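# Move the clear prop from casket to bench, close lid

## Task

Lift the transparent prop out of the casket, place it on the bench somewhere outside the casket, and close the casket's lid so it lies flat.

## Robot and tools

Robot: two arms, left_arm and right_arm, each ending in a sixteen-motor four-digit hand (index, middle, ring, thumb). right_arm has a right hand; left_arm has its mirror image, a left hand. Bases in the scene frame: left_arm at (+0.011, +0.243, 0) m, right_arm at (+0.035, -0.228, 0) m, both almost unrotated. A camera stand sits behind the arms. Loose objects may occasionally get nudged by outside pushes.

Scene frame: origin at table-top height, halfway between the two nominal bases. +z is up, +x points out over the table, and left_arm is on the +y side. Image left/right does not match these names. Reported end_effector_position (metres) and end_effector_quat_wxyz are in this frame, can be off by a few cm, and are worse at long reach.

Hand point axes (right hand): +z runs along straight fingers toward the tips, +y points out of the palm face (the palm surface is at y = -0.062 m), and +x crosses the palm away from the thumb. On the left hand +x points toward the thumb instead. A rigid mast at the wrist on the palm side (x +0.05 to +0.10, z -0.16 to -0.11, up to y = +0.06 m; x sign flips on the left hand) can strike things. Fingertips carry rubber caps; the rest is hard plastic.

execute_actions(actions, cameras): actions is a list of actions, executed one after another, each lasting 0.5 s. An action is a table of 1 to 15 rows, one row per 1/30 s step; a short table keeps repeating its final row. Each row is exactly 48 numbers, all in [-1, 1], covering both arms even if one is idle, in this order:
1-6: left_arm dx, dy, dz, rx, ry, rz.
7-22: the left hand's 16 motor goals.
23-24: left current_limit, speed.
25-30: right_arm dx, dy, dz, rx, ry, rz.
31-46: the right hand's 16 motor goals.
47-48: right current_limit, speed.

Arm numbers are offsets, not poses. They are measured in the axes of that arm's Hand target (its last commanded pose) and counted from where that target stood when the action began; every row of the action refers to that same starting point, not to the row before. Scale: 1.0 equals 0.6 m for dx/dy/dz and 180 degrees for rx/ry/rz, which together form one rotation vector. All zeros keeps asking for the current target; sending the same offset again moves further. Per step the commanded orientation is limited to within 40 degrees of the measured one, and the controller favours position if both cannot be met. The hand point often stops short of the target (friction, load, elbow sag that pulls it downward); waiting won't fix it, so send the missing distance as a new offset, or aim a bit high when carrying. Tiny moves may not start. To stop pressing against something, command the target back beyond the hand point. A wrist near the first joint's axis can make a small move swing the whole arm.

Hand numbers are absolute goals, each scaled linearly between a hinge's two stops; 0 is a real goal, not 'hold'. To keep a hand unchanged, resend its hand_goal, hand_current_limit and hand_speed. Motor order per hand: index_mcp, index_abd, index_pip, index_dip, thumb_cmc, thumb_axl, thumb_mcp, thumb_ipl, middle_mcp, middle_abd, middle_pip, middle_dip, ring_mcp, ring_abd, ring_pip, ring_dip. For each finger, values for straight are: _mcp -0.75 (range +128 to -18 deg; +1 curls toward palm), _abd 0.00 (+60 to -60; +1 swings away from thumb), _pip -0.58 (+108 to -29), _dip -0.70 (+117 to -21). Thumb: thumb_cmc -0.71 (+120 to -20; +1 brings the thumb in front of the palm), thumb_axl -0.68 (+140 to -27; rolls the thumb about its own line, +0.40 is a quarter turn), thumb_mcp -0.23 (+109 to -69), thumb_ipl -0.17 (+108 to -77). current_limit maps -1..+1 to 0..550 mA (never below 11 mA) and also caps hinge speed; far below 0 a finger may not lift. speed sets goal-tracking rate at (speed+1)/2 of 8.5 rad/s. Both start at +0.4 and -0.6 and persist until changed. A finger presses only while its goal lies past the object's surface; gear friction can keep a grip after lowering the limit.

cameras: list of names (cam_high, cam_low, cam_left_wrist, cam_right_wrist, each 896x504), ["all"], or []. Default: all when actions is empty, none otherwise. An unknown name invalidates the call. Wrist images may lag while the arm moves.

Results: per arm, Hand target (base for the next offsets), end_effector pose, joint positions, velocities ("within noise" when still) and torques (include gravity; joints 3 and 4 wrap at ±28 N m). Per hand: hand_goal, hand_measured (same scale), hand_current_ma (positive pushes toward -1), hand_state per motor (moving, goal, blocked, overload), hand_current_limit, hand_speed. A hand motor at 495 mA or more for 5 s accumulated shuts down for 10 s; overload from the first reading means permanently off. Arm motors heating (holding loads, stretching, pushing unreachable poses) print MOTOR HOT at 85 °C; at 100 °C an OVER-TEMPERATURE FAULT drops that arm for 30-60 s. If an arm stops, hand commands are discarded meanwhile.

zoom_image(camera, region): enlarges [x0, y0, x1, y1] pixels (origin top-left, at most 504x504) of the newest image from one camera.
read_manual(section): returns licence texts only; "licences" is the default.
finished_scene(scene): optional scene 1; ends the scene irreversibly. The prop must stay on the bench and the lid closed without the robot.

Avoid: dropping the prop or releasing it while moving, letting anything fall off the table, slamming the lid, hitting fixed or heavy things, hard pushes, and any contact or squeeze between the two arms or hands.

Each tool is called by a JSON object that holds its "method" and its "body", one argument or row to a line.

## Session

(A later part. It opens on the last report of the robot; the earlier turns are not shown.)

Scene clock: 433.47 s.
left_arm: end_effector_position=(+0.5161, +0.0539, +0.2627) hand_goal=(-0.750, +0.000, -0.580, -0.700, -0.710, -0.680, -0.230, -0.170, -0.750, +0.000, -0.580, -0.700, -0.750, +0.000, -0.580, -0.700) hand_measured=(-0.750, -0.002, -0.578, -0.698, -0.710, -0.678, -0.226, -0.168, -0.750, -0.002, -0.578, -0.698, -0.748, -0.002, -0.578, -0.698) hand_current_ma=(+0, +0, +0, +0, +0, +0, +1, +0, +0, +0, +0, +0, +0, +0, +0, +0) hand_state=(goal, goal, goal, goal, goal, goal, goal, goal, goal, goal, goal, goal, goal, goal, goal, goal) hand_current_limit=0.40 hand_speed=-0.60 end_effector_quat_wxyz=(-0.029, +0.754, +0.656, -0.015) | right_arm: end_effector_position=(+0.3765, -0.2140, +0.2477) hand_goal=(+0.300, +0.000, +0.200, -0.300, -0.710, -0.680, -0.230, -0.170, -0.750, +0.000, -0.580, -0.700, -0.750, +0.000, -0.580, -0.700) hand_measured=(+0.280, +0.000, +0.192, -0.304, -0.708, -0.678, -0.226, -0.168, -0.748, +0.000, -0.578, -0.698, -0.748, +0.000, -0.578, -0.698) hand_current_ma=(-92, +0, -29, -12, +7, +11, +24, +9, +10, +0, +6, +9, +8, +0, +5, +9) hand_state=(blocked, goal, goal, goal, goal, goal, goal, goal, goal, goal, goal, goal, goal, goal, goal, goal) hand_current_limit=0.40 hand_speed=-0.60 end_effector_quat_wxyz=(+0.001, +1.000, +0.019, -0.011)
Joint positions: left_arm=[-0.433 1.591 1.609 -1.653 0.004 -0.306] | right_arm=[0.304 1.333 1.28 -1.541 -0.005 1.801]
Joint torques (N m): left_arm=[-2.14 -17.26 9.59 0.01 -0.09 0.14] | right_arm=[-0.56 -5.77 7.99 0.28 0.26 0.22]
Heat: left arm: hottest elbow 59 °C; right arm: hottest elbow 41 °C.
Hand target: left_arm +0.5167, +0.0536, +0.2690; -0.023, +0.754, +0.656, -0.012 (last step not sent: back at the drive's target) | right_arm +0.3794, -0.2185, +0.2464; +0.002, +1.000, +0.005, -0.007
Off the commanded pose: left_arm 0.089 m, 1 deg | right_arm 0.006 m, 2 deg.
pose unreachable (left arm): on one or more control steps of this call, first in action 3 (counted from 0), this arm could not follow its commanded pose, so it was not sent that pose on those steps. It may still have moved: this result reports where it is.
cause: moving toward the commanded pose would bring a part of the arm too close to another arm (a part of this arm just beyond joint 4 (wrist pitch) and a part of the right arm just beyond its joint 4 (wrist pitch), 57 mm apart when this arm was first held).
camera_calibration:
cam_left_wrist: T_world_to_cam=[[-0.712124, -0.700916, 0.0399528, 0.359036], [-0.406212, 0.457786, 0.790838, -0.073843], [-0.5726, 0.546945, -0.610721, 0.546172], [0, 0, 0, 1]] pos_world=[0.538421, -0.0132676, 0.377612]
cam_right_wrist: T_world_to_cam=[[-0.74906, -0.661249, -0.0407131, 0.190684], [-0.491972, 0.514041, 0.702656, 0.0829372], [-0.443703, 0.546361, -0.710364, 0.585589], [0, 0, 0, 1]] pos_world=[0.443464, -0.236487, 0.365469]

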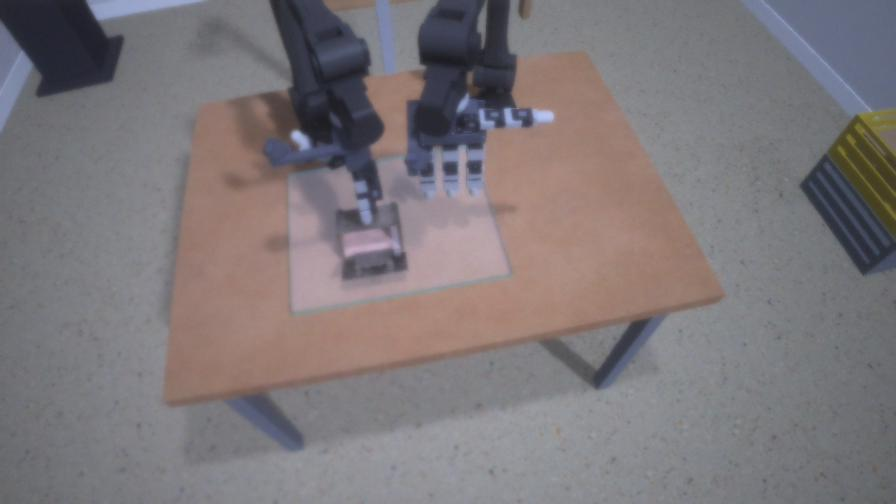

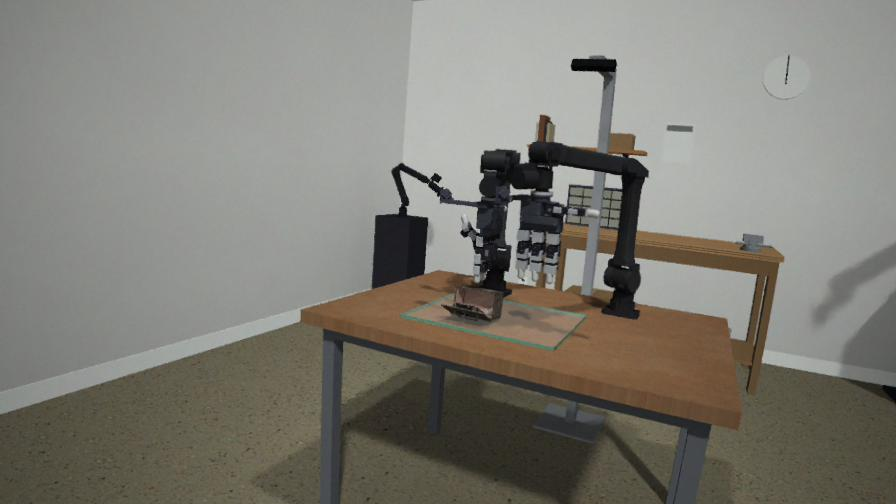

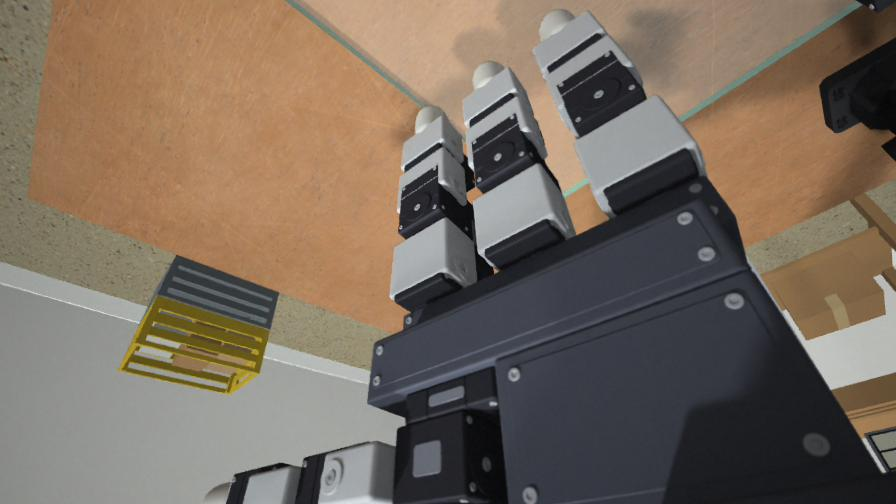

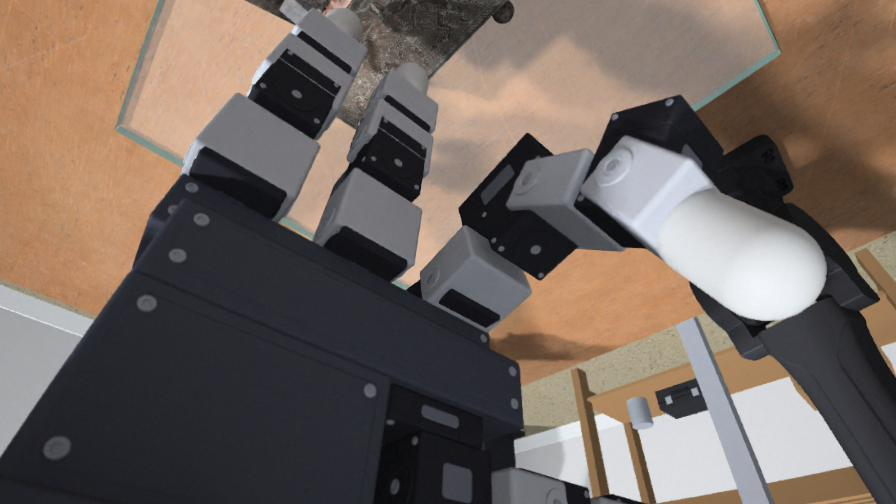

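{"method": "execute_actions", "body": {
  "actions": [
    [[0.1287,-0.0667,-0.0339,0,0,0,-0.75,0,-0.58,-0.7,-0.71,-0.68,-0.23,-0.17,-0.75,0,-0.58,-0.7,-0.75,0,-0.58,-0.7,0.4,-0.6,0,0,-0.04,0,0,-0.059,-0.5,0,-0.5,-0.3,-0.71,-0.68,-0.23,-0.17,-0.75,0,-0.58,-0.7,-0.75,0,-0.58,-0.7,0.4,-0.6]],
    [[0.1287,-0.0667,-0.0339,0,0,0,-0.75,0,-0.58,-0.7,-0.71,-0.68,-0.23,-0.17,-0.75,0,-0.58,-0.7,-0.75,0,-0.58,-0.7,0.4,-0.6,0,0,-0.04,0,0,-0.059,-1,0,-1,-0.12,-0.71,-0.68,-0.23,-0.17,-0.75,0,-0.58,-0.7,-0.75,0,-0.58,-0.7,0.4,-0.6]],
    [[0.1287,-0.0667,-0.0339,0,0,0,-0.75,0,-0.58,-0.7,-0.71,-0.68,-0.23,-0.17,-0.75,0,-0.58,-0.7,-0.75,0,-0.58,-0.7,0.4,-0.6,0,0,0,0,0,-0.059,-1,0,-1,-0.12,-0.71,-0.68,-0.23,-0.17,-0.75,0,-0.58,-0.7,-0.75,0,-0.58,-0.7,0.4,-0.6]],
    [[0,0,0.083,0,0,0,-0.75,0,-0.58,-0.7,-0.71,-0.68,-0.23,-0.17,-0.75,0,-0.58,-0.7,-0.75,0,-0.58,-0.7,0.4,-0.6,0,0,0,0,0,-0.059,-1,0,-1,-0.12,-0.71,-0.68,-0.23,-0.17,-0.75,0,-0.58,-0.7,-0.75,0,-0.58,-0.7,0.4,-0.6]],
    [[0,0,0,0,0,0,-0.75,0,-0.58,-0.7,-0.71,-0.68,-0.23,-0.17,-0.75,0,-0.58,-0.7,-0.75,0,-0.58,-0.7,0.4,-0.6,0,0,0,0,0,-0.059,-1,0,-1,-0.12,-0.71,-0.68,-0.23,-0.17,-0.75,0,-0.58,-0.7,-0.75,0,-0.58,-0.7,0.4,-0.6]],
    [[0,0,0,0,0,0,-0.75,0,-0.58,-0.7,-0.71,-0.68,-0.23,-0.17,-0.75,0,-0.58,-0.7,-0.75,0,-0.58,-0.7,0.4,-0.6,0,0,0,0,0,-0.059,-1,0,-1,-0.12,-0.71,-0.68,-0.23,-0.17,-0.75,0,-0.58,-0.7,-0.75,0,-0.58,-0.7,0.4,-0.6]],
    [[0,0,0,0,0,0,-0.75,0,-0.58,-0.7,-0.71,-0.68,-0.23,-0.17,-0.75,0,-0.58,-0.7,-0.75,0,-0.58,-0.7,0.4,-0.6,0,0,0,0,0,-0.059,-1,0,-1,-0.12,-0.71,-0.68,-0.23,-0.17,-0.75,0,-0.58,-0.7,-0.75,0,-0.58,-0.7,0.4,-0.6]],
    [[0,0,0,0,0,0,-0.75,0,-0.58,-0.7,-0.71,-0.68,-0.23,-0.17,-0.75,0,-0.58,-0.7,-0.75,0,-0.58,-0.7,0.4,-0.6,0,0,0,0,0,-0.059,-1,0,-1,-0.12,-0.71,-0.68,-0.23,-0.17,-0.75,0,-0.58,-0.7,-0.75,0,-0.58,-0.7,0.4,-0.6]],
    [[0,0,0,0,0,0,-0.75,0,-0.58,-0.7,-0.71,-0.68,-0.23,-0.17,-0.75,0,-0.58,-0.7,-0.75,0,-0.58,-0.7,0.4,-0.6,0.0913,0.11,0.0256,0,0,0,-1,0,-1,-0.12,-0.71,-0.68,-0.23,-0.17,-0.75,0,-0.58,-0.7,-0.75,0,-0.58,-0.7,0.4,-0.6]],
    [[0,0,0,0,0,0,-0.75,0,-0.58,-0.7,-0.71,-0.68,-0.23,-0.17,-0.75,0,-0.58,-0.7,-0.75,0,-0.58,-0.7,0.4,-0.6,0.0913,0.11,0.0256,0,0,0,-1,0,-1,-0.12,-0.71,-0.68,-0.23,-0.17,-0.75,0,-0.58,-0.7,-0.75,0,-0.58,-0.7,0.4,-0.6]],
    [[0,0,0,0,0,0,-0.75,0,-0.58,-0.7,-0.71,-0.68,-0.23,-0.17,-0.75,0,-0.58,-0.7,-0.75,0,-0.58,-0.7,0.4,-0.6,0.0913,0.11,0.0256,0,0,0,-1,0,-1,-0.12,-0.71,-0.68,-0.23,-0.17,-0.75,0,-0.58,-0.7,-0.75,0,-0.58,-0.7,0.4,-0.6]]
  ],
  "cameras": ["cam_right_wrist","cam_high"]
}}

{"method": "zoom_image", "body": {
  "camera": "cam_right_wrist",
  "region": [400, 0, 600, 200]
}}

Scene clock: 453.80 s.
left_arm: end_effector_position=(+0.4324, +0.2958, +0.2871) hand_goal=(-0.750, +0.000, -0.580, -0.700, -0.710, -0.680, -0.230, -0.170, -0.750, +0.000, -0.580, -0.700, -0.750, +0.000, -0.580, -0.700) hand_measured=(-0.748, +0.000, -0.578, -0.698, -0.710, -0.678, -0.226, -0.168, -0.748, +0.000, -0.578, -0.698, -0.748, +0.000, -0.578, -0.698) hand_current_ma=(+0, +0, +0, +0, +0, +0, +1, +0, +0, +0, +0, +0, +0, +0, +0, +0) hand_state=(goal, goal, goal, goal, goal, goal, goal, goal, goal, goal, goal, goal, goal, goal, goal, goal) hand_current_limit=0.40 hand_speed=-0.60 end_effector_quat_wxyz=(-0.021, +0.753, +0.658, -0.009) | right_arm: end_effector_position=(+0.5743, -0.0797, +0.2154) hand_goal=(-1.000, +0.000, -1.000, -0.120, -0.710, -0.680, -0.230, -0.170, -0.750, +0.000, -0.580, -0.700, -0.750, +0.000, -0.580, -0.700) hand_measured=(-0.994, +0.000, -0.996, -0.122, -0.710, -0.678, -0.226, -0.168, -0.748, +0.000, -0.578, -0.698, -0.748, +0.000, -0.578, -0.698) hand_current_ma=(+26, +0, +19, -10, +0, +11, +24, +9, +6, -1, +4, +9, +6, +0, +4, +9) hand_state=(goal, goal, goal, goal, goal, goal, goal, goal, goal, goal, goal, goal, goal, goal, goal, goal) hand_current_limit=0.40 hand_speed=-0.60 end_effector_quat_wxyz=(-0.015, +0.732, +0.680, -0.032)
Joint positions: left_arm=[0.124 1.246 1.316 -1.68 -0.024 0.247] | right_arm=[0.405 1.668 1.581 -1.554 -0.005 0.441]
Joint torques (N m): left_arm=[-1.32 -10.64 9.36 -0.18 -0.1 0.3] | right_arm=[0.56 -10.87 13.12 -0.42 0.14 0.24]
Heat: left arm: hottest elbow 53 °C; right arm: hottest elbow 39 °C.
Hand target: left_arm +0.4306, +0.2993, +0.2889; -0.023, +0.754, +0.656, -0.012 | right_arm +0.5897, -0.0703, +0.2448; -0.004, +0.734, +0.679, -0.006
Off the commanded pose: left_arm 0.004 m, 0 deg | right_arm 0.034 m, 3 deg.
joint sent to its limit (left arm) — joint 4 (wrist pitch), lower limit. The joint targets are off in position, not in orientation.
camera_calibration:
cam_right_wrist: T_world_to_cam=[[0.570342, -0.817464, -0.0803894, -0.335237], [-0.517137, -0.433386, 0.738069, 0.0652653], [-0.638184, -0.379379, -0.669919, 0.606241], [0, 0, 0, 1]] pos_world=[0.611844, -0.0157641, 0.331013]
Images, in order (width x height): cam_high 896x504, cam_right_wrist 896x504.

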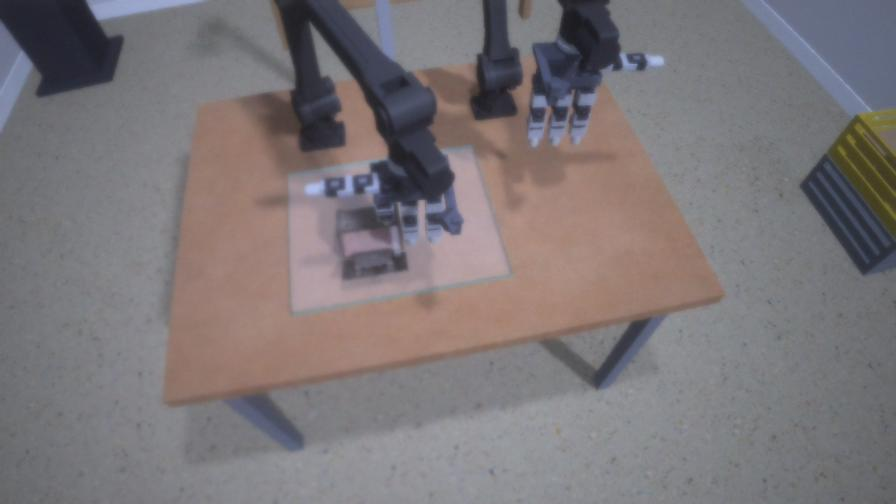

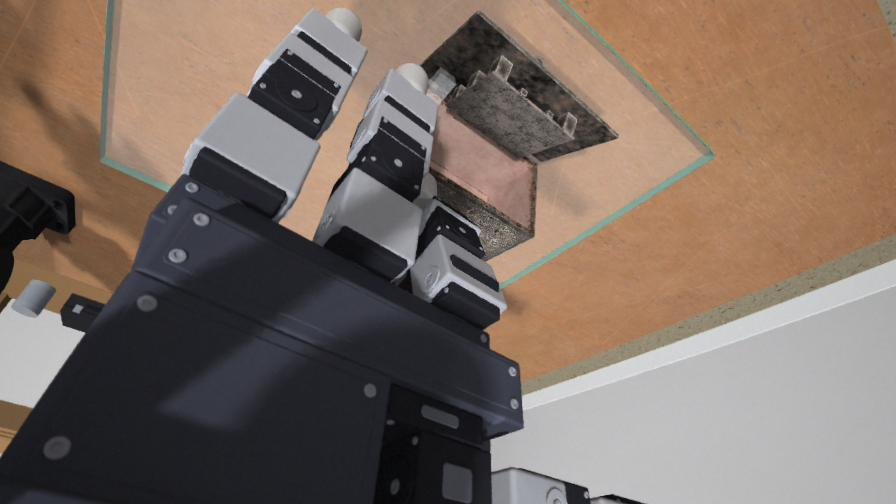

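Scaled by 2.520 from the camera's 896x504 image, which has a finer 1280x720 frame.

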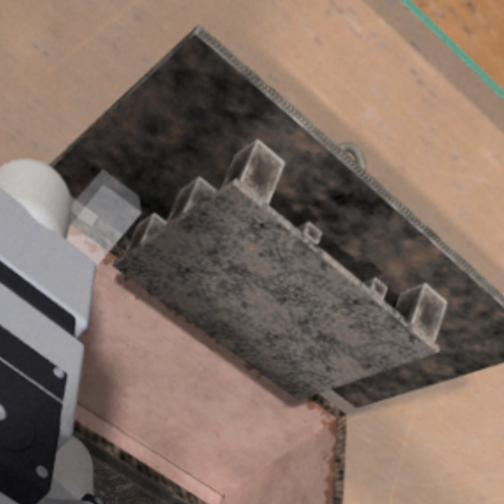

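{"method": "execute_actions", "body": {
  "actions": [
    [[0,0,0,0,0,0,-0.75,0,-0.58,-0.7,-0.71,-0.68,-0.23,-0.17,-0.75,0,-0.58,-0.7,-0.75,0,-0.58,-0.7,0.4,-0.6,0.006,0.001,0.054,0,0,0,-1,0,-1,-0.12,-0.71,-0.68,-0.23,-0.17,-0.75,0,-0.58,-0.7,-0.75,0,-0.58,-0.7,0.4,-0.6]],
    [[0,0,0,0,0,0,-0.75,0,-0.58,-0.7,-0.71,-0.68,-0.23,-0.17,-0.75,0,-0.58,-0.7,-0.75,0,-0.58,-0.7,0.4,-0.6,0.006,0.001,0.054,0,0,0,-1,0,-1,-0.12,-0.71,-0.68,-0.23,-0.17,-0.75,0,-0.58,-0.7,-0.75,0,-0.58,-0.7,0.4,-0.6]]
  ],
  "cameras": ["cam_right_wrist"]
}}

{"method": "zoom_image", "body": {
  "camera": "cam_right_wrist",
  "region": [400, 50, 540, 190]
}}

Scene clock: 458.67 s.
left_arm: end_effector_position=(+0.4324, +0.2958, +0.2871) hand_goal=(-0.750, +0.000, -0.580, -0.700, -0.710, -0.680, -0.230, -0.170, -0.750, +0.000, -0.580, -0.700, -0.750, +0.000, -0.580, -0.700) hand_measured=(-0.748, +0.000, -0.578, -0.698, -0.710, -0.678, -0.226, -0.168, -0.748, +0.000, -0.578, -0.698, -0.748, +0.000, -0.578, -0.698) hand_current_ma=(+0, +0, +0, +0, +0, +0, +1, +0, +0, +0, +0, +0, +0, +0, +0, +0) hand_state=(goal, goal, goal, goal, goal, goal, goal, goal, goal, goal, goal, goal, goal, goal, goal, goal) hand_current_limit=0.40 hand_speed=-0.60 end_effector_quat_wxyz=(-0.021, +0.753, +0.658, -0.009) | right_arm: end_effector_position=(+0.5894, -0.0719, +0.1807) hand_goal=(-1.000, +0.000, -1.000, -0.120, -0.710, -0.680, -0.230, -0.170, -0.750, +0.000, -0.580, -0.700, -0.750, +0.000, -0.580, -0.700) hand_measured=(-0.994, +0.000, -0.996, -0.122, -0.710, -0.678, -0.226, -0.168, -0.748, +0.000, -0.578, -0.698, -0.748, +0.000, -0.578, -0.698) hand_current_ma=(+26, +0, +19, -10, +0, +11, +24, +9, +6, -1, +4, +9, +6, +0, +4, +9) hand_state=(goal, goal, goal, goal, goal, goal, goal, goal, goal, goal, goal, goal, goal, goal, goal, goal) hand_current_limit=0.40 hand_speed=-0.60 end_effector_quat_wxyz=(-0.007, +0.735, +0.678, -0.010)
Joint positions: left_arm=[0.124 1.246 1.316 -1.68 -0.024 0.247] | right_arm=[0.41 1.696 1.518 -1.417 -0.005 0.454]
Joint torques (N m): left_arm=[-1.2 -10.58 9.36 -0.16 -0.1 0.29] | right_arm=[1.26 -10.46 8.14 0.36 0.16 0.23]
Heat: left arm: hottest elbow 52 °C; right arm: hottest elbow 40 °C.
Hand target: left_arm +0.4306, +0.2993, +0.2889; -0.023, +0.754, +0.656, -0.012 | right_arm +0.5905, -0.0635, +0.1799; -0.004, +0.734, +0.679, -0.006
Off the commanded pose: left_arm 0.004 m, 0 deg | right_arm 0.009 m, 1 deg.
joint sent to its limit (left arm) — joint 4 (wrist pitch), lower limit. The joint targets are off in position, not in orientation.
camera_calibration:
cam_right_wrist: T_world_to_cam=[[0.567383, -0.82057, -0.0688607, -0.340852], [-0.552141, -0.441148, 0.70748, 0.127671], [-0.610915, -0.363391, -0.703371, 0.586698], [0, 0, 0, 1]] pos_world=[0.622308, -0.0101703, 0.298871]
Images, in order (width x height): cam_right_wrist 896x504.

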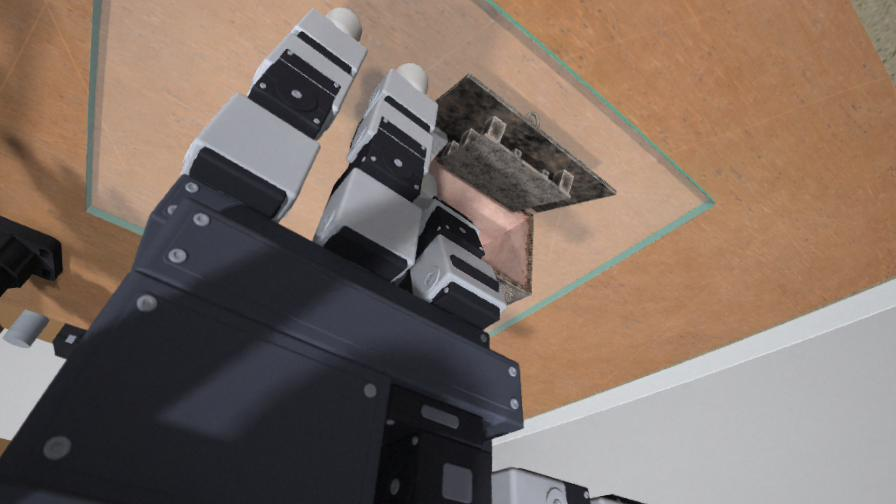

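Scaled by 3.600 from the camera's 896x504 image, which has a finer 1280x720 frame.

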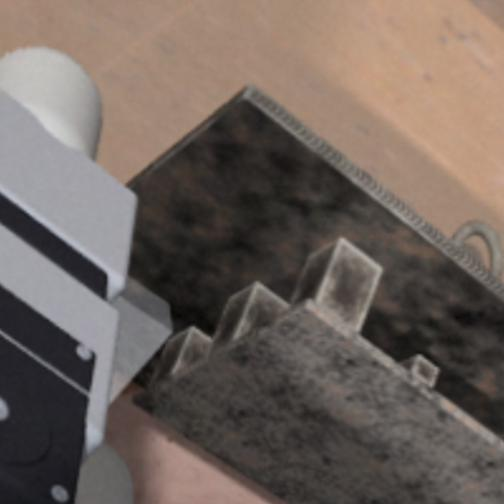

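{"method": "execute_actions", "body": {
  "actions": [
    [[0,0,0,0,0,0,-0.75,0,-0.58,-0.7,-0.71,-0.68,-0.23,-0.17,-0.75,0,-0.58,-0.7,-0.75,0,-0.58,-0.7,0.4,-0.6,0,0.007,0.055,0,0,0,-1,0,-1,-0.12,-0.71,-0.68,-0.23,-0.17,-0.75,0,-0.58,-0.7,-0.75,0,-0.58,-0.7,0.4,-0.6]],
    [[0,0,0,0,0,0,-0.75,0,-0.58,-0.7,-0.71,-0.68,-0.23,-0.17,-0.75,0,-0.58,-0.7,-0.75,0,-0.58,-0.7,0.4,-0.6,0,0,0.025,0,0,0,-1,0,-1,-0.12,-0.71,-0.68,-0.23,-0.17,-0.75,0,-0.58,-0.7,-0.75,0,-0.58,-0.7,0.4,-0.6]]
  ],
  "cameras": ["cam_right_wrist"]
}}

{"method": "zoom_image", "body": {
  "camera": "cam_right_wrist",
  "region": [400, 80, 540, 220]
}}

Scene clock: 462.13 s.
left_arm: end_effector_position=(+0.4324, +0.2958, +0.2871) hand_goal=(-0.750, +0.000, -0.580, -0.700, -0.710, -0.680, -0.230, -0.170, -0.750, +0.000, -0.580, -0.700, -0.750, +0.000, -0.580, -0.700) hand_measured=(-0.748, +0.000, -0.578, -0.698, -0.710, -0.678, -0.226, -0.168, -0.748, +0.000, -0.578, -0.698, -0.748, +0.000, -0.578, -0.698) hand_current_ma=(+0, +0, +0, +0, +0, +0, +1, +0, +0, +0, +0, +0, +0, +0, +0, +0) hand_state=(goal, goal, goal, goal, goal, goal, goal, goal, goal, goal, goal, goal, goal, goal, goal, goal) hand_current_limit=0.40 hand_speed=-0.60 end_effector_quat_wxyz=(-0.021, +0.753, +0.658, -0.009) | right_arm: end_effector_position=(+0.5921, -0.0677, +0.1512) hand_goal=(-1.000, +0.000, -1.000, -0.120, -0.710, -0.680, -0.230, -0.170, -0.750, +0.000, -0.580, -0.700, -0.750, +0.000, -0.580, -0.700) hand_measured=(-1.000, -0.012, -1.000, -0.138, -0.710, -0.678, -0.226, -0.168, -0.748, +0.000, -0.578, -0.698, -0.748, +0.000, -0.578, -0.698) hand_current_ma=(-3, -41, -1, -79, +1, +11, +24, +9, +8, -1, +4, +9, +6, +0, +4, +9) hand_state=(goal, goal, goal, goal, goal, goal, goal, goal, goal, goal, goal, goal, goal, goal, goal, goal) hand_current_limit=0.40 hand_speed=-0.60 end_effector_quat_wxyz=(-0.003, +0.733, +0.680, -0.006)
Joint positions: left_arm=[0.124 1.246 1.316 -1.68 -0.024 0.247] | right_arm=[0.416 1.716 1.463 -1.331 -0.002 0.455]
Joint torques (N m): left_arm=[-1.2 -10.52 9.35 -0.18 -0.11 0.3] | right_arm=[0.97 -9.76 5.98 1.43 0.03 0.17]
Heat: left arm: hottest elbow 52 °C; right arm: hottest elbow 40 °C.
Hand target: left_arm +0.4306, +0.2993, +0.2889; -0.023, +0.754, +0.656, -0.012 | right_arm +0.5940, -0.0640, +0.1319; -0.004, +0.734, +0.679, -0.007
Off the commanded pose: left_arm 0.004 m, 0 deg | right_arm 0.020 m, 0 deg.
joint sent to its limit (left arm) — joint 4 (wrist pitch), lower limit. The joint targets are off in position, not in orientation.
camera_calibration:
cam_right_wrist: T_world_to_cam=[[0.572236, -0.81765, -0.0631964, -0.344572], [-0.557485, -0.444358, 0.701254, 0.155712], [-0.601462, -0.366052, -0.710105, 0.564327], [0, 0, 0, 1]] pos_world=[0.623405, -0.00597421, 0.269763]
Images, in order (width x height): cam_right_wrist 896x504.

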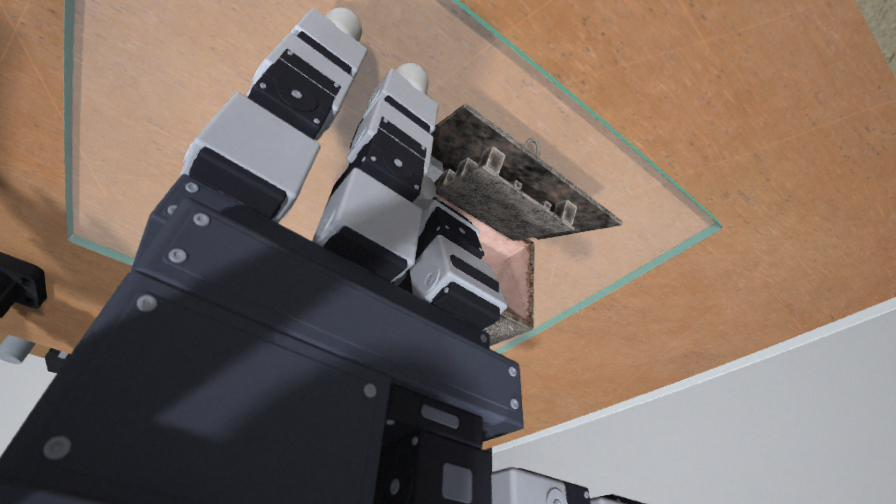

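Scaled by 3.600 from the camera's 896x504 image, which has a finer 1280x720 frame.

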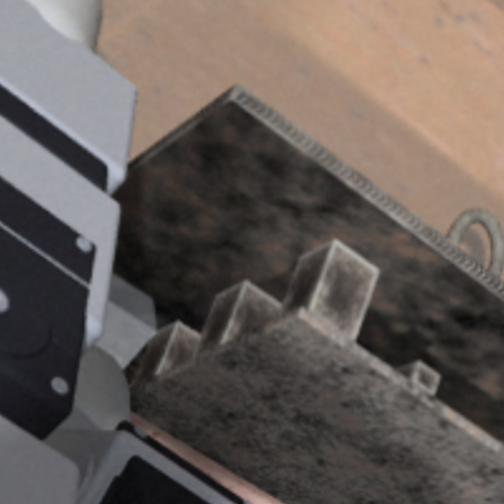

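{"method": "execute_actions", "body": {
  "actions": [
    [[0,0,0,0,0,0,-0.75,0,-0.58,-0.7,-0.71,-0.68,-0.23,-0.17,-0.75,0,-0.58,-0.7,-0.75,0,-0.58,-0.7,0.4,-0.6,0,0.03,0.01,0,0,0,-1,0,-1,-0.12,-0.71,-0.68,-0.23,-0.17,-0.75,0,-0.58,-0.7,-0.75,0,-0.58,-0.7,0.6,-0.6]],
    [[0,0,0,0,0,0,-0.75,0,-0.58,-0.7,-0.71,-0.68,-0.23,-0.17,-0.75,0,-0.58,-0.7,-0.75,0,-0.58,-0.7,0.4,-0.6,0,0.04,0,0,0,0,-1,0,-1,-0.12,-0.71,-0.68,-0.23,-0.17,-0.75,0,-0.58,-0.7,-0.75,0,-0.58,-0.7,0.6,-0.6]]
  ],
  "cameras": ["cam_right_wrist"]
}}

{"method": "zoom_image", "body": {
  "camera": "cam_right_wrist",
  "region": [400, 80, 540, 220]
}}

Scene clock: 465.87 s.
left_arm: end_effector_position=(+0.4324, +0.2958, +0.2871) hand_goal=(-0.750, +0.000, -0.580, -0.700, -0.710, -0.680, -0.230, -0.170, -0.750, +0.000, -0.580, -0.700, -0.750, +0.000, -0.580, -0.700) hand_measured=(-0.748, +0.000, -0.578, -0.698, -0.710, -0.678, -0.226, -0.168, -0.748, +0.000, -0.578, -0.698, -0.748, +0.000, -0.578, -0.698) hand_current_ma=(+0, +0, +0, +0, +0, +0, +1, +0, +0, +0, +0, +0, +0, +0, +0, +0) hand_state=(goal, goal, goal, goal, goal, goal, goal, goal, goal, goal, goal, goal, goal, goal, goal, goal) hand_current_limit=0.40 hand_speed=-0.60 end_effector_quat_wxyz=(-0.021, +0.753, +0.658, -0.009) | right_arm: end_effector_position=(+0.6018, -0.0665, +0.1450) hand_goal=(-1.000, +0.000, -1.000, -0.120, -0.710, -0.680, -0.230, -0.170, -0.750, +0.000, -0.580, -0.700, -0.750, +0.000, -0.580, -0.700) hand_measured=(-1.002, -0.026, -1.002, -0.188, -0.710, -0.678, -0.226, -0.168, -0.748, +0.000, -0.578, -0.698, -0.748, +0.000, -0.578, -0.698) hand_current_ma=(-9, -102, -5, -319, +1, +11, +24, +9, +8, -1, +4, +9, +6, +0, +4, +9) hand_state=(goal, blocked, goal, blocked, goal, goal, goal, goal, goal, goal, goal, goal, goal, goal, goal, goal) hand_current_limit=0.60 hand_speed=-0.60 end_effector_quat_wxyz=(-0.008, +0.735, +0.678, -0.016)
Joint positions: left_arm=[0.124 1.246 1.316 -1.68 -0.024 0.247] | right_arm=[0.411 1.757 1.506 -1.355 -0.003 0.455]
Joint torques (N m): left_arm=[-1.26 -10.34 9.36 -0.16 -0.09 0.29] | right_arm=[-1.32 -6.48 11.06 1.65 0.1 -0.18]
Heat: left arm: hottest elbow 51 °C; right arm: hottest elbow 39 °C.
Hand target: left_arm +0.4306, +0.2993, +0.2889; -0.023, +0.754, +0.656, -0.012 | right_arm +0.6358, -0.0673, +0.1253; -0.004, +0.734, +0.679, -0.006
Off the commanded pose: left_arm 0.004 m, 0 deg | right_arm 0.039 m, 1 deg.
joint sent to its limit (left arm) — joint 4 (wrist pitch), lower limit. The joint targets are off in position, not in orientation.
camera_calibration:
cam_right_wrist: T_world_to_cam=[[0.567084, -0.820748, -0.0692044, -0.345733], [-0.544945, -0.436866, 0.715669, 0.156857], [-0.617617, -0.368132, -0.695002, 0.573619], [0, 0, 0, 1]] pos_world=[0.635815, -0.00406633, 0.262482]
Images, in order (width x height): cam_right_wrist 896x504.

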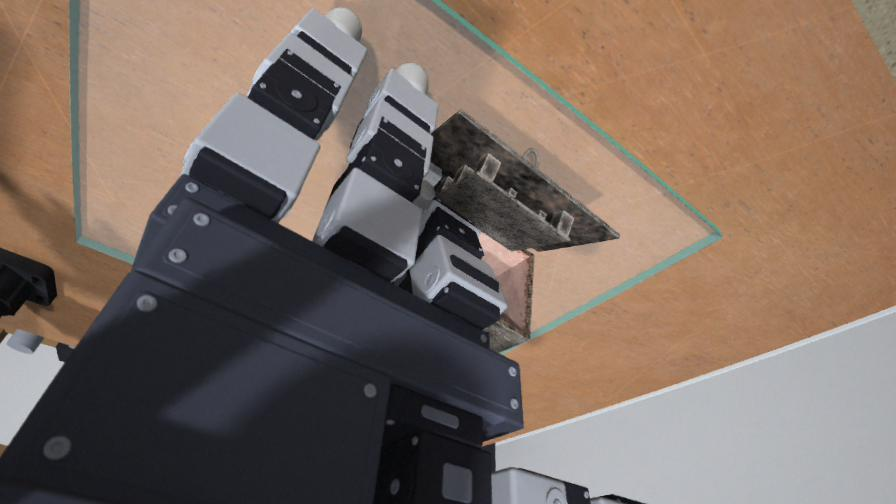

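Scaled by 3.600 from the camera's 896x504 image, which has a finer 1280x720 frame.

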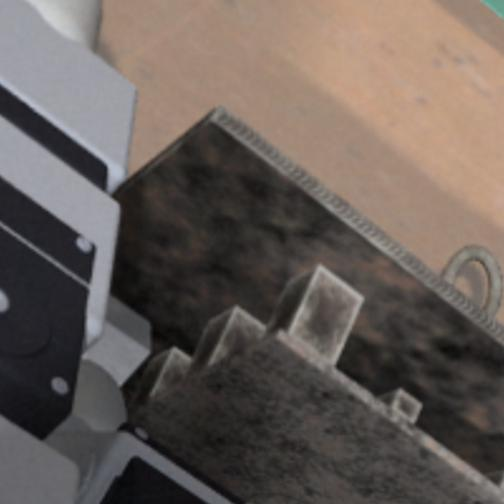

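{"method": "execute_actions", "body": {
  "actions": [
    [[0,0,0,0,0,0,-0.75,0,-0.58,-0.7,-0.71,-0.68,-0.23,-0.17,-0.75,0,-0.58,-0.7,-0.75,0,-0.58,-0.7,0.4,-0.6,0,0.03,0,0,0,0,-1,0,-1,-0.1,-0.71,-0.68,-0.23,-0.17,-0.75,0,-0.58,-0.7,-0.75,0,-0.58,-0.7,0.6,-0.6]]
  ],
  "cameras": ["cam_right_wrist"]
}}

{"method": "zoom_image", "body": {
  "camera": "cam_right_wrist",
  "region": [400, 80, 540, 220]
}}

Scene clock: 468.63 s.
left_arm: end_effector_position=(+0.4324, +0.2958, +0.2871) hand_goal=(-0.750, +0.000, -0.580, -0.700, -0.710, -0.680, -0.230, -0.170, -0.750, +0.000, -0.580, -0.700, -0.750, +0.000, -0.580, -0.700) hand_measured=(-0.748, +0.000, -0.578, -0.698, -0.710, -0.678, -0.226, -0.168, -0.748, +0.000, -0.578, -0.698, -0.748, +0.000, -0.578, -0.698) hand_current_ma=(+0, +0, +0, +0, +0, +0, +1, +0, +0, +0, +0, +0, +0, +0, +0, +0) hand_state=(goal, goal, goal, goal, goal, goal, goal, goal, goal, goal, goal, goal, goal, goal, goal, goal) hand_current_limit=0.40 hand_speed=-0.60 end_effector_quat_wxyz=(-0.021, +0.753, +0.658, -0.009) | right_arm: end_effector_position=(+0.6088, -0.0668, +0.1399) hand_goal=(-1.000, +0.000, -1.000, -0.100, -0.710, -0.680, -0.230, -0.170, -0.750, +0.000, -0.580, -0.700, -0.750, +0.000, -0.580, -0.700) hand_measured=(-1.002, -0.026, -1.002, -0.244, -0.710, -0.678, -0.226, -0.168, -0.748, +0.000, -0.578, -0.698, -0.748, +0.000, -0.578, -0.698) hand_current_ma=(-11, -102, -6, -440, +1, +11, +24, +9, +8, -1, +4, +9, +6, +0, +4, +9) hand_state=(goal, blocked, goal, blocked, goal, goal, goal, goal, goal, goal, goal, goal, goal, goal, goal, goal) hand_current_limit=0.60 hand_speed=-0.60 end_effector_quat_wxyz=(-0.015, +0.737, +0.676, -0.029)
Joint positions: left_arm=[0.124 1.246 1.316 -1.68 -0.024 0.247] | right_arm=[0.405 1.796 1.55 -1.39 -0.008 0.455]
Joint torques (N m): left_arm=[-1.32 -10.52 9.39 -0.17 -0.1 0.29] | right_arm=[-1.85 -6.77 11.97 2.17 0.37 -0.32]
Heat: left arm: hottest elbow 51 °C; right arm: hottest elbow 39 °C.
Hand target: left_arm +0.4306, +0.2993, +0.2889; -0.023, +0.754, +0.656, -0.012 | right_arm +0.6537, -0.0688, +0.1250; -0.004, +0.734, +0.679, -0.007
Off the commanded pose: left_arm 0.004 m, 0 deg | right_arm 0.047 m, 3 deg.
joint sent to its limit (left arm) — joint 4 (wrist pitch), lower limit. The joint targets are off in position, not in orientation.
camera_calibration:
cam_right_wrist: T_world_to_cam=[[0.5596, -0.824819, -0.0807572, -0.344426], [-0.526357, -0.428985, 0.734112, 0.150892], [-0.640153, -0.368302, -0.674209, 0.58512], [0, 0, 0, 1]] pos_world=[0.646731, -0.00385773, 0.255907]
Images, in order (width x height): cam_right_wrist 896x504.

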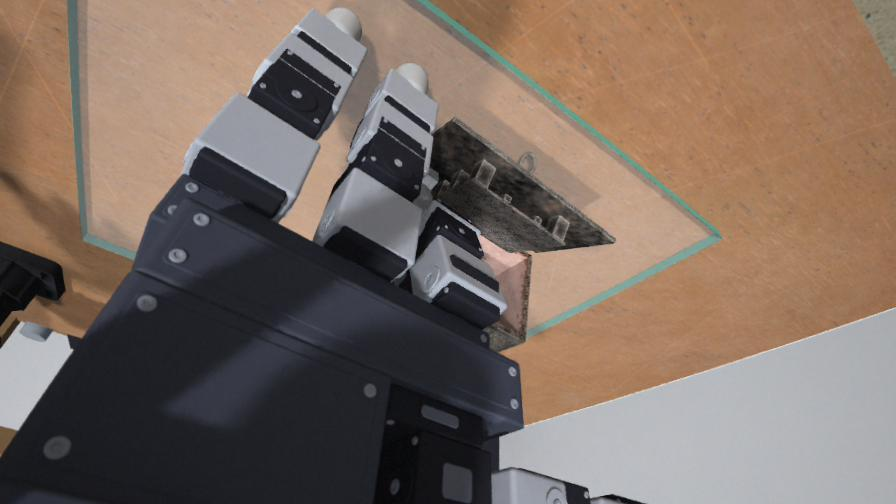

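Scaled by 3.600 from the camera's 896x504 image, which has a finer 1280x720 frame.

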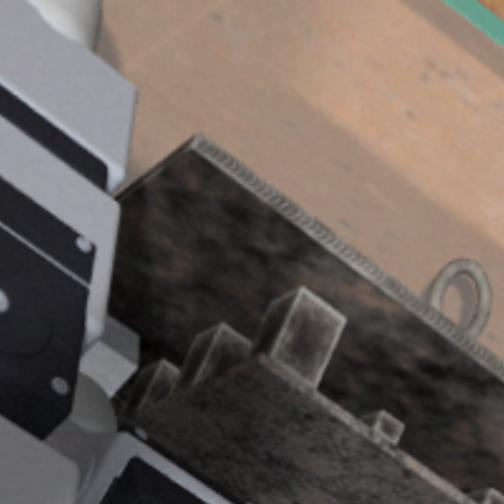

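{"method": "execute_actions", "body": {
  "actions": [
    [[0,0,0,0,0,0,-0.75,0,-0.58,-0.7,-0.71,-0.68,-0.23,-0.17,-0.75,0,-0.58,-0.7,-0.75,0,-0.58,-0.7,0.4,-0.6,0,0.035,-0.01,0,0,0,-1,0,-1,-0.1,-0.71,-0.68,-0.23,-0.17,-0.75,0,-0.58,-0.7,-0.75,0,-0.58,-0.7,0.6,-0.6]],
    [[0,0,0,0,0,0,-0.75,0,-0.58,-0.7,-0.71,-0.68,-0.23,-0.17,-0.75,0,-0.58,-0.7,-0.75,0,-0.58,-0.7,0.4,-0.6,0,0.025,-0.01,0,0,0,-1,0,-1,-0.1,-0.71,-0.68,-0.23,-0.17,-0.75,0,-0.58,-0.7,-0.75,0,-0.58,-0.7,0.6,-0.6]]
  ],
  "cameras": ["cam_right_wrist"]
}}

{"method": "zoom_image", "body": {
  "camera": "cam_right_wrist",
  "region": [400, 80, 540, 220]
}}

Scene clock: 471.87 s.
left_arm: end_effector_position=(+0.4324, +0.2958, +0.2871) hand_goal=(-0.750, +0.000, -0.580, -0.700, -0.710, -0.680, -0.230, -0.170, -0.750, +0.000, -0.580, -0.700, -0.750, +0.000, -0.580, -0.700) hand_measured=(-0.748, +0.000, -0.578, -0.698, -0.710, -0.678, -0.226, -0.168, -0.748, +0.000, -0.578, -0.698, -0.748, +0.000, -0.578, -0.698) hand_current_ma=(+0, +0, +0, +0, +0, +0, +1, +0, +0, +0, +0, +0, +0, +0, +0, +0) hand_state=(goal, goal, goal, goal, goal, goal, goal, goal, goal, goal, goal, goal, goal, goal, goal, goal) hand_current_limit=0.40 hand_speed=-0.60 end_effector_quat_wxyz=(-0.021, +0.753, +0.658, -0.009) | right_arm: end_effector_position=(+0.6544, -0.0647, +0.1302) hand_goal=(-1.000, +0.000, -1.000, -0.100, -0.710, -0.680, -0.230, -0.170, -0.750, +0.000, -0.580, -0.700, -0.750, +0.000, -0.580, -0.700) hand_measured=(-1.002, +0.034, -1.000, -0.166, -0.708, -0.678, -0.226, -0.168, -0.746, +0.000, -0.578, -0.698, -0.750, -0.002, -0.582, -0.702) hand_current_ma=(-4, +131, -3, -307, +4, +11, +24, +9, +14, -1, +4, +9, +0, -10, -8, -11) hand_state=(goal, blocked, goal, blocked, goal, goal, goal, goal, goal, goal, goal, goal, goal, goal, goal, goal) hand_current_limit=0.60 hand_speed=-0.60 end_effector_quat_wxyz=(-0.019, +0.739, +0.673, -0.030)
Joint positions: left_arm=[0.124 1.246 1.316 -1.68 -0.024 0.247] | right_arm=[0.379 1.919 1.705 -1.427 -0.013 0.436]
Joint torques (N m): left_arm=[-1.26 -10.52 9.39 -0.18 -0.1 0.29] | right_arm=[-1.67 -11.22 12.59 0.87 0.61 -0.37]
Heat: left arm: hottest elbow 50 °C; right arm: hottest elbow 39 °C.
Hand target: left_arm +0.4306, +0.2993, +0.2889; -0.023, +0.754, +0.656, -0.012 | right_arm +0.6898, -0.0715, +0.1365; -0.004, +0.734, +0.679, -0.006
Off the commanded pose: left_arm 0.004 m, 0 deg | right_arm 0.037 m, 3 deg.
joint sent to its limit (left arm) — joint 4 (wrist pitch), lower limit. The joint targets are off in position, not in orientation.
camera_calibration:
cam_right_wrist: T_world_to_cam=[[0.552916, -0.828599, -0.0877955, -0.363827], [-0.525038, -0.42828, 0.735467, 0.181947], [-0.647008, -0.360555, -0.671849, 0.613183], [0, 0, 0, 1]] pos_world=[0.69343, -0.00245583, 0.246208]
Images, in order (width x height): cam_right_wrist 896x504.

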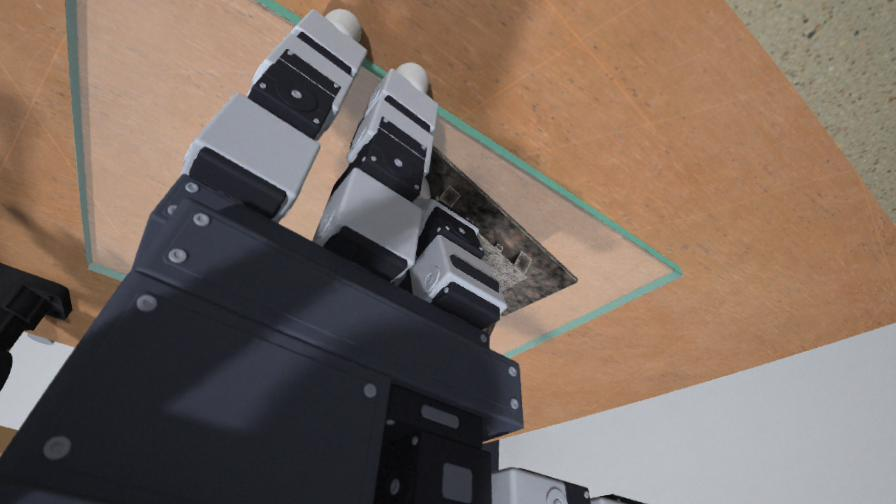

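Scaled by 3.600 from the camera's 896x504 image, which has a finer 1280x720 frame.

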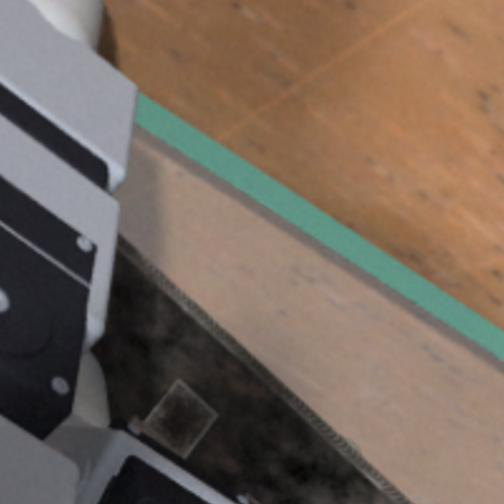

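{"method": "execute_actions", "body": {
  "actions": [
    [[0,0,0,0,0,0,-0.75,0,-0.58,-0.7,-0.71,-0.68,-0.23,-0.17,-0.75,0,-0.58,-0.7,-0.75,0,-0.58,-0.7,0.4,-0.6,0,-0.04,-0.1,0,0,0,-1,0,-1,-0.1,-0.71,-0.68,-0.23,-0.17,-0.75,0,-0.58,-0.7,-0.75,0,-0.58,-0.7,0.4,-0.6]],
    [[0,0,0,0,0,0,-0.75,0,-0.58,-0.7,-0.71,-0.68,-0.23,-0.17,-0.75,0,-0.58,-0.7,-0.75,0,-0.58,-0.7,0.4,-0.6,0.14,-0.08,-0.05,0,0,0,-1,0,-1,-0.1,-0.71,-0.68,-0.23,-0.17,-0.75,0,-0.58,-0.7,-0.75,0,-0.58,-0.7,0.4,-0.6]]
  ],
  "cameras": ["cam_right_wrist","cam_low","cam_high"]
}}

{"method": "zoom_image", "body": {
  "camera": "cam_right_wrist",
  "region": [440, 60, 700, 320]
}}

{"method": "zoom_image", "body": {
  "camera": "cam_low",
  "region": [435, 275, 510, 325]
}}

{"method": "zoom_image", "body": {
  "camera": "cam_high",
  "region": [320, 180, 440, 300]
}}

Scene clock: 476.07 s.
left_arm: end_effector_position=(+0.4324, +0.2958, +0.2871) hand_goal=(-0.750, +0.000, -0.580, -0.700, -0.710, -0.680, -0.230, -0.170, -0.750, +0.000, -0.580, -0.700, -0.750, +0.000, -0.580, -0.700) hand_measured=(-0.748, +0.000, -0.578, -0.698, -0.710, -0.678, -0.226, -0.168, -0.748, +0.000, -0.578, -0.698, -0.748, +0.000, -0.578, -0.698) hand_current_ma=(+0, +0, +0, +0, +0, +0, +1, +0, +0, +0, +0, +0, +0, +0, +0, +0) hand_state=(goal, goal, goal, goal, goal, goal, goal, goal, goal, goal, goal, goal, goal, goal, goal, goal) hand_current_limit=0.40 hand_speed=-0.60 end_effector_quat_wxyz=(-0.021, +0.753, +0.658, -0.009) | right_arm: end_effector_position=(+0.6118, +0.0111, +0.1789) hand_goal=(-1.000, +0.000, -1.000, -0.100, -0.710, -0.680, -0.230, -0.170, -0.750, +0.000, -0.580, -0.700, -0.750, +0.000, -0.580, -0.700) hand_measured=(-0.996, +0.000, -1.000, -0.102, -0.708, -0.678, -0.226, -0.168, -0.746, +0.000, -0.578, -0.698, -0.748, -0.002, -0.582, -0.702) hand_current_ma=(+20, +0, +0, -10, +5, +11, +25, +9, +14, -2, +4, +9, +6, -6, -7, -10) hand_state=(goal, goal, goal, goal, goal, goal, goal, goal, goal, goal, goal, goal, goal, goal, goal, goal) hand_current_limit=0.40 hand_speed=-0.60 end_effector_quat_wxyz=(-0.016, +0.729, +0.682, -0.049)
Joint positions: left_arm=[0.124 1.246 1.316 -1.68 -0.024 0.247] | right_arm=[0.531 1.894 1.799 -1.578 -0.007 0.561]
Joint torques (N m): left_arm=[-1.14 -10.46 9.36 -0.17 -0.1 0.29] | right_arm=[0.03 -15.97 13.2 -0.54 0.16 0.23]
Heat: left arm: hottest elbow 49 °C; right arm: hottest elbow 40 °C.
Hand target: left_arm +0.4306, +0.2993, +0.2889; -0.023, +0.754, +0.656, -0.012 | right_arm +0.6259, +0.0182, +0.2271; -0.004, +0.734, +0.679, -0.006
Off the commanded pose: left_arm 0.004 m, 0 deg | right_arm 0.051 m, 5 deg.
joint sent to its limit (left arm) — joint 4 (wrist pitch), lower limit. The joint targets are off in position, not in orientation.
camera_calibration:
cam_right_wrist: T_world_to_cam=[[0.573684, -0.815369, -0.0778474, -0.287912], [-0.494948, -0.420821, 0.760221, 0.133221], [-0.652621, -0.397596, -0.644983, 0.644724], [0, 0, 0, 1]] pos_world=[0.651868, 0.0776471, 0.292145]
Images, in order (width x height): cam_high 896x504, cam_low 896x504, cam_right_wrist 896x504.

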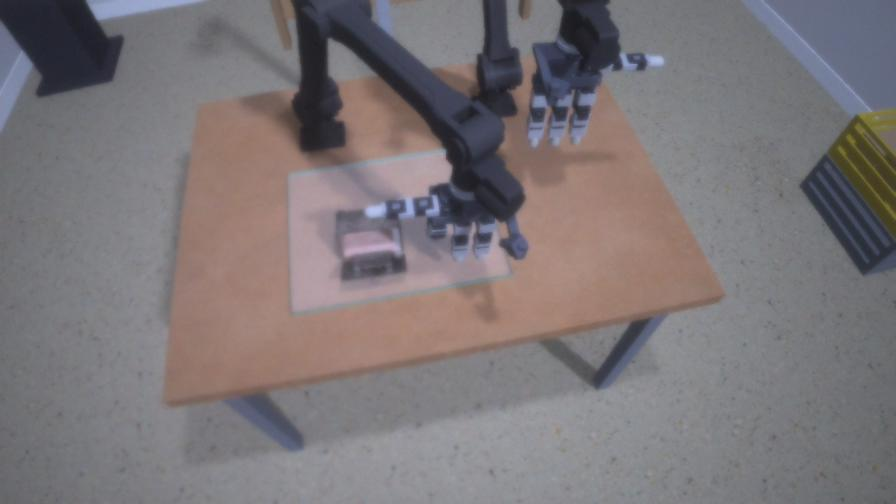

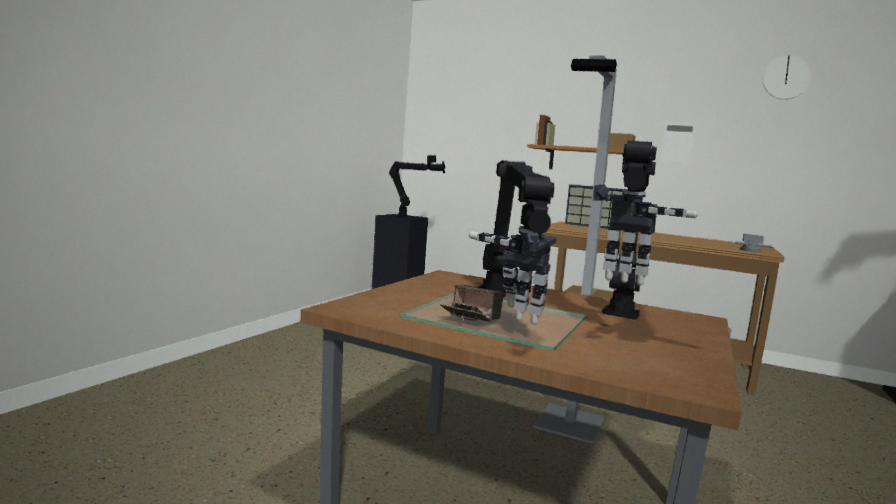

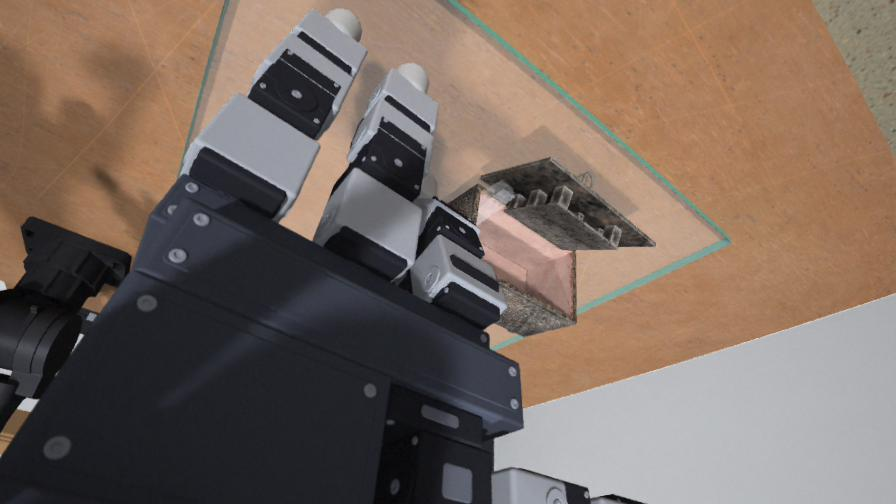

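Scaled by 1.938 from the camera's 896x504 image, which has a finer 1280x720 frame.

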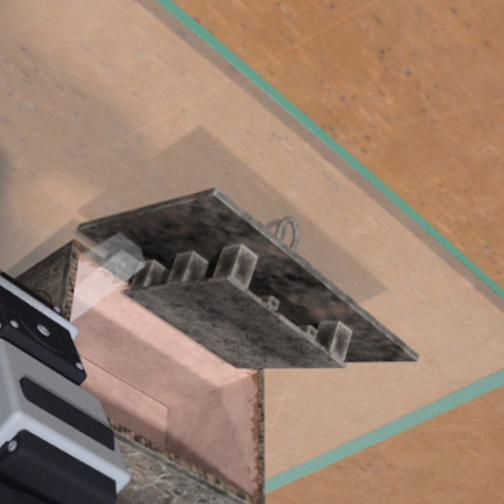

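Scaled by 6.720 from the camera's 896x504 image, which has a finer 1280x720 frame.

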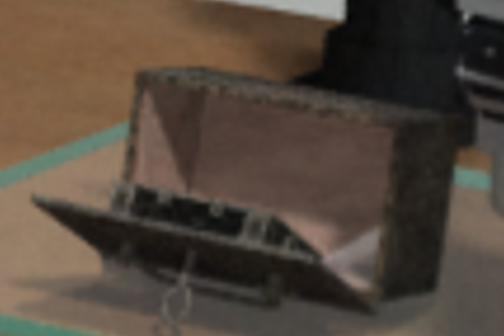

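Scaled by 4.200 from the camera's 896x504 image, which has a finer 1280x720 frame.

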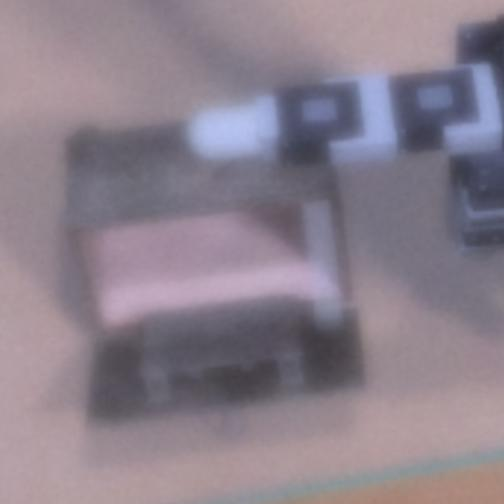

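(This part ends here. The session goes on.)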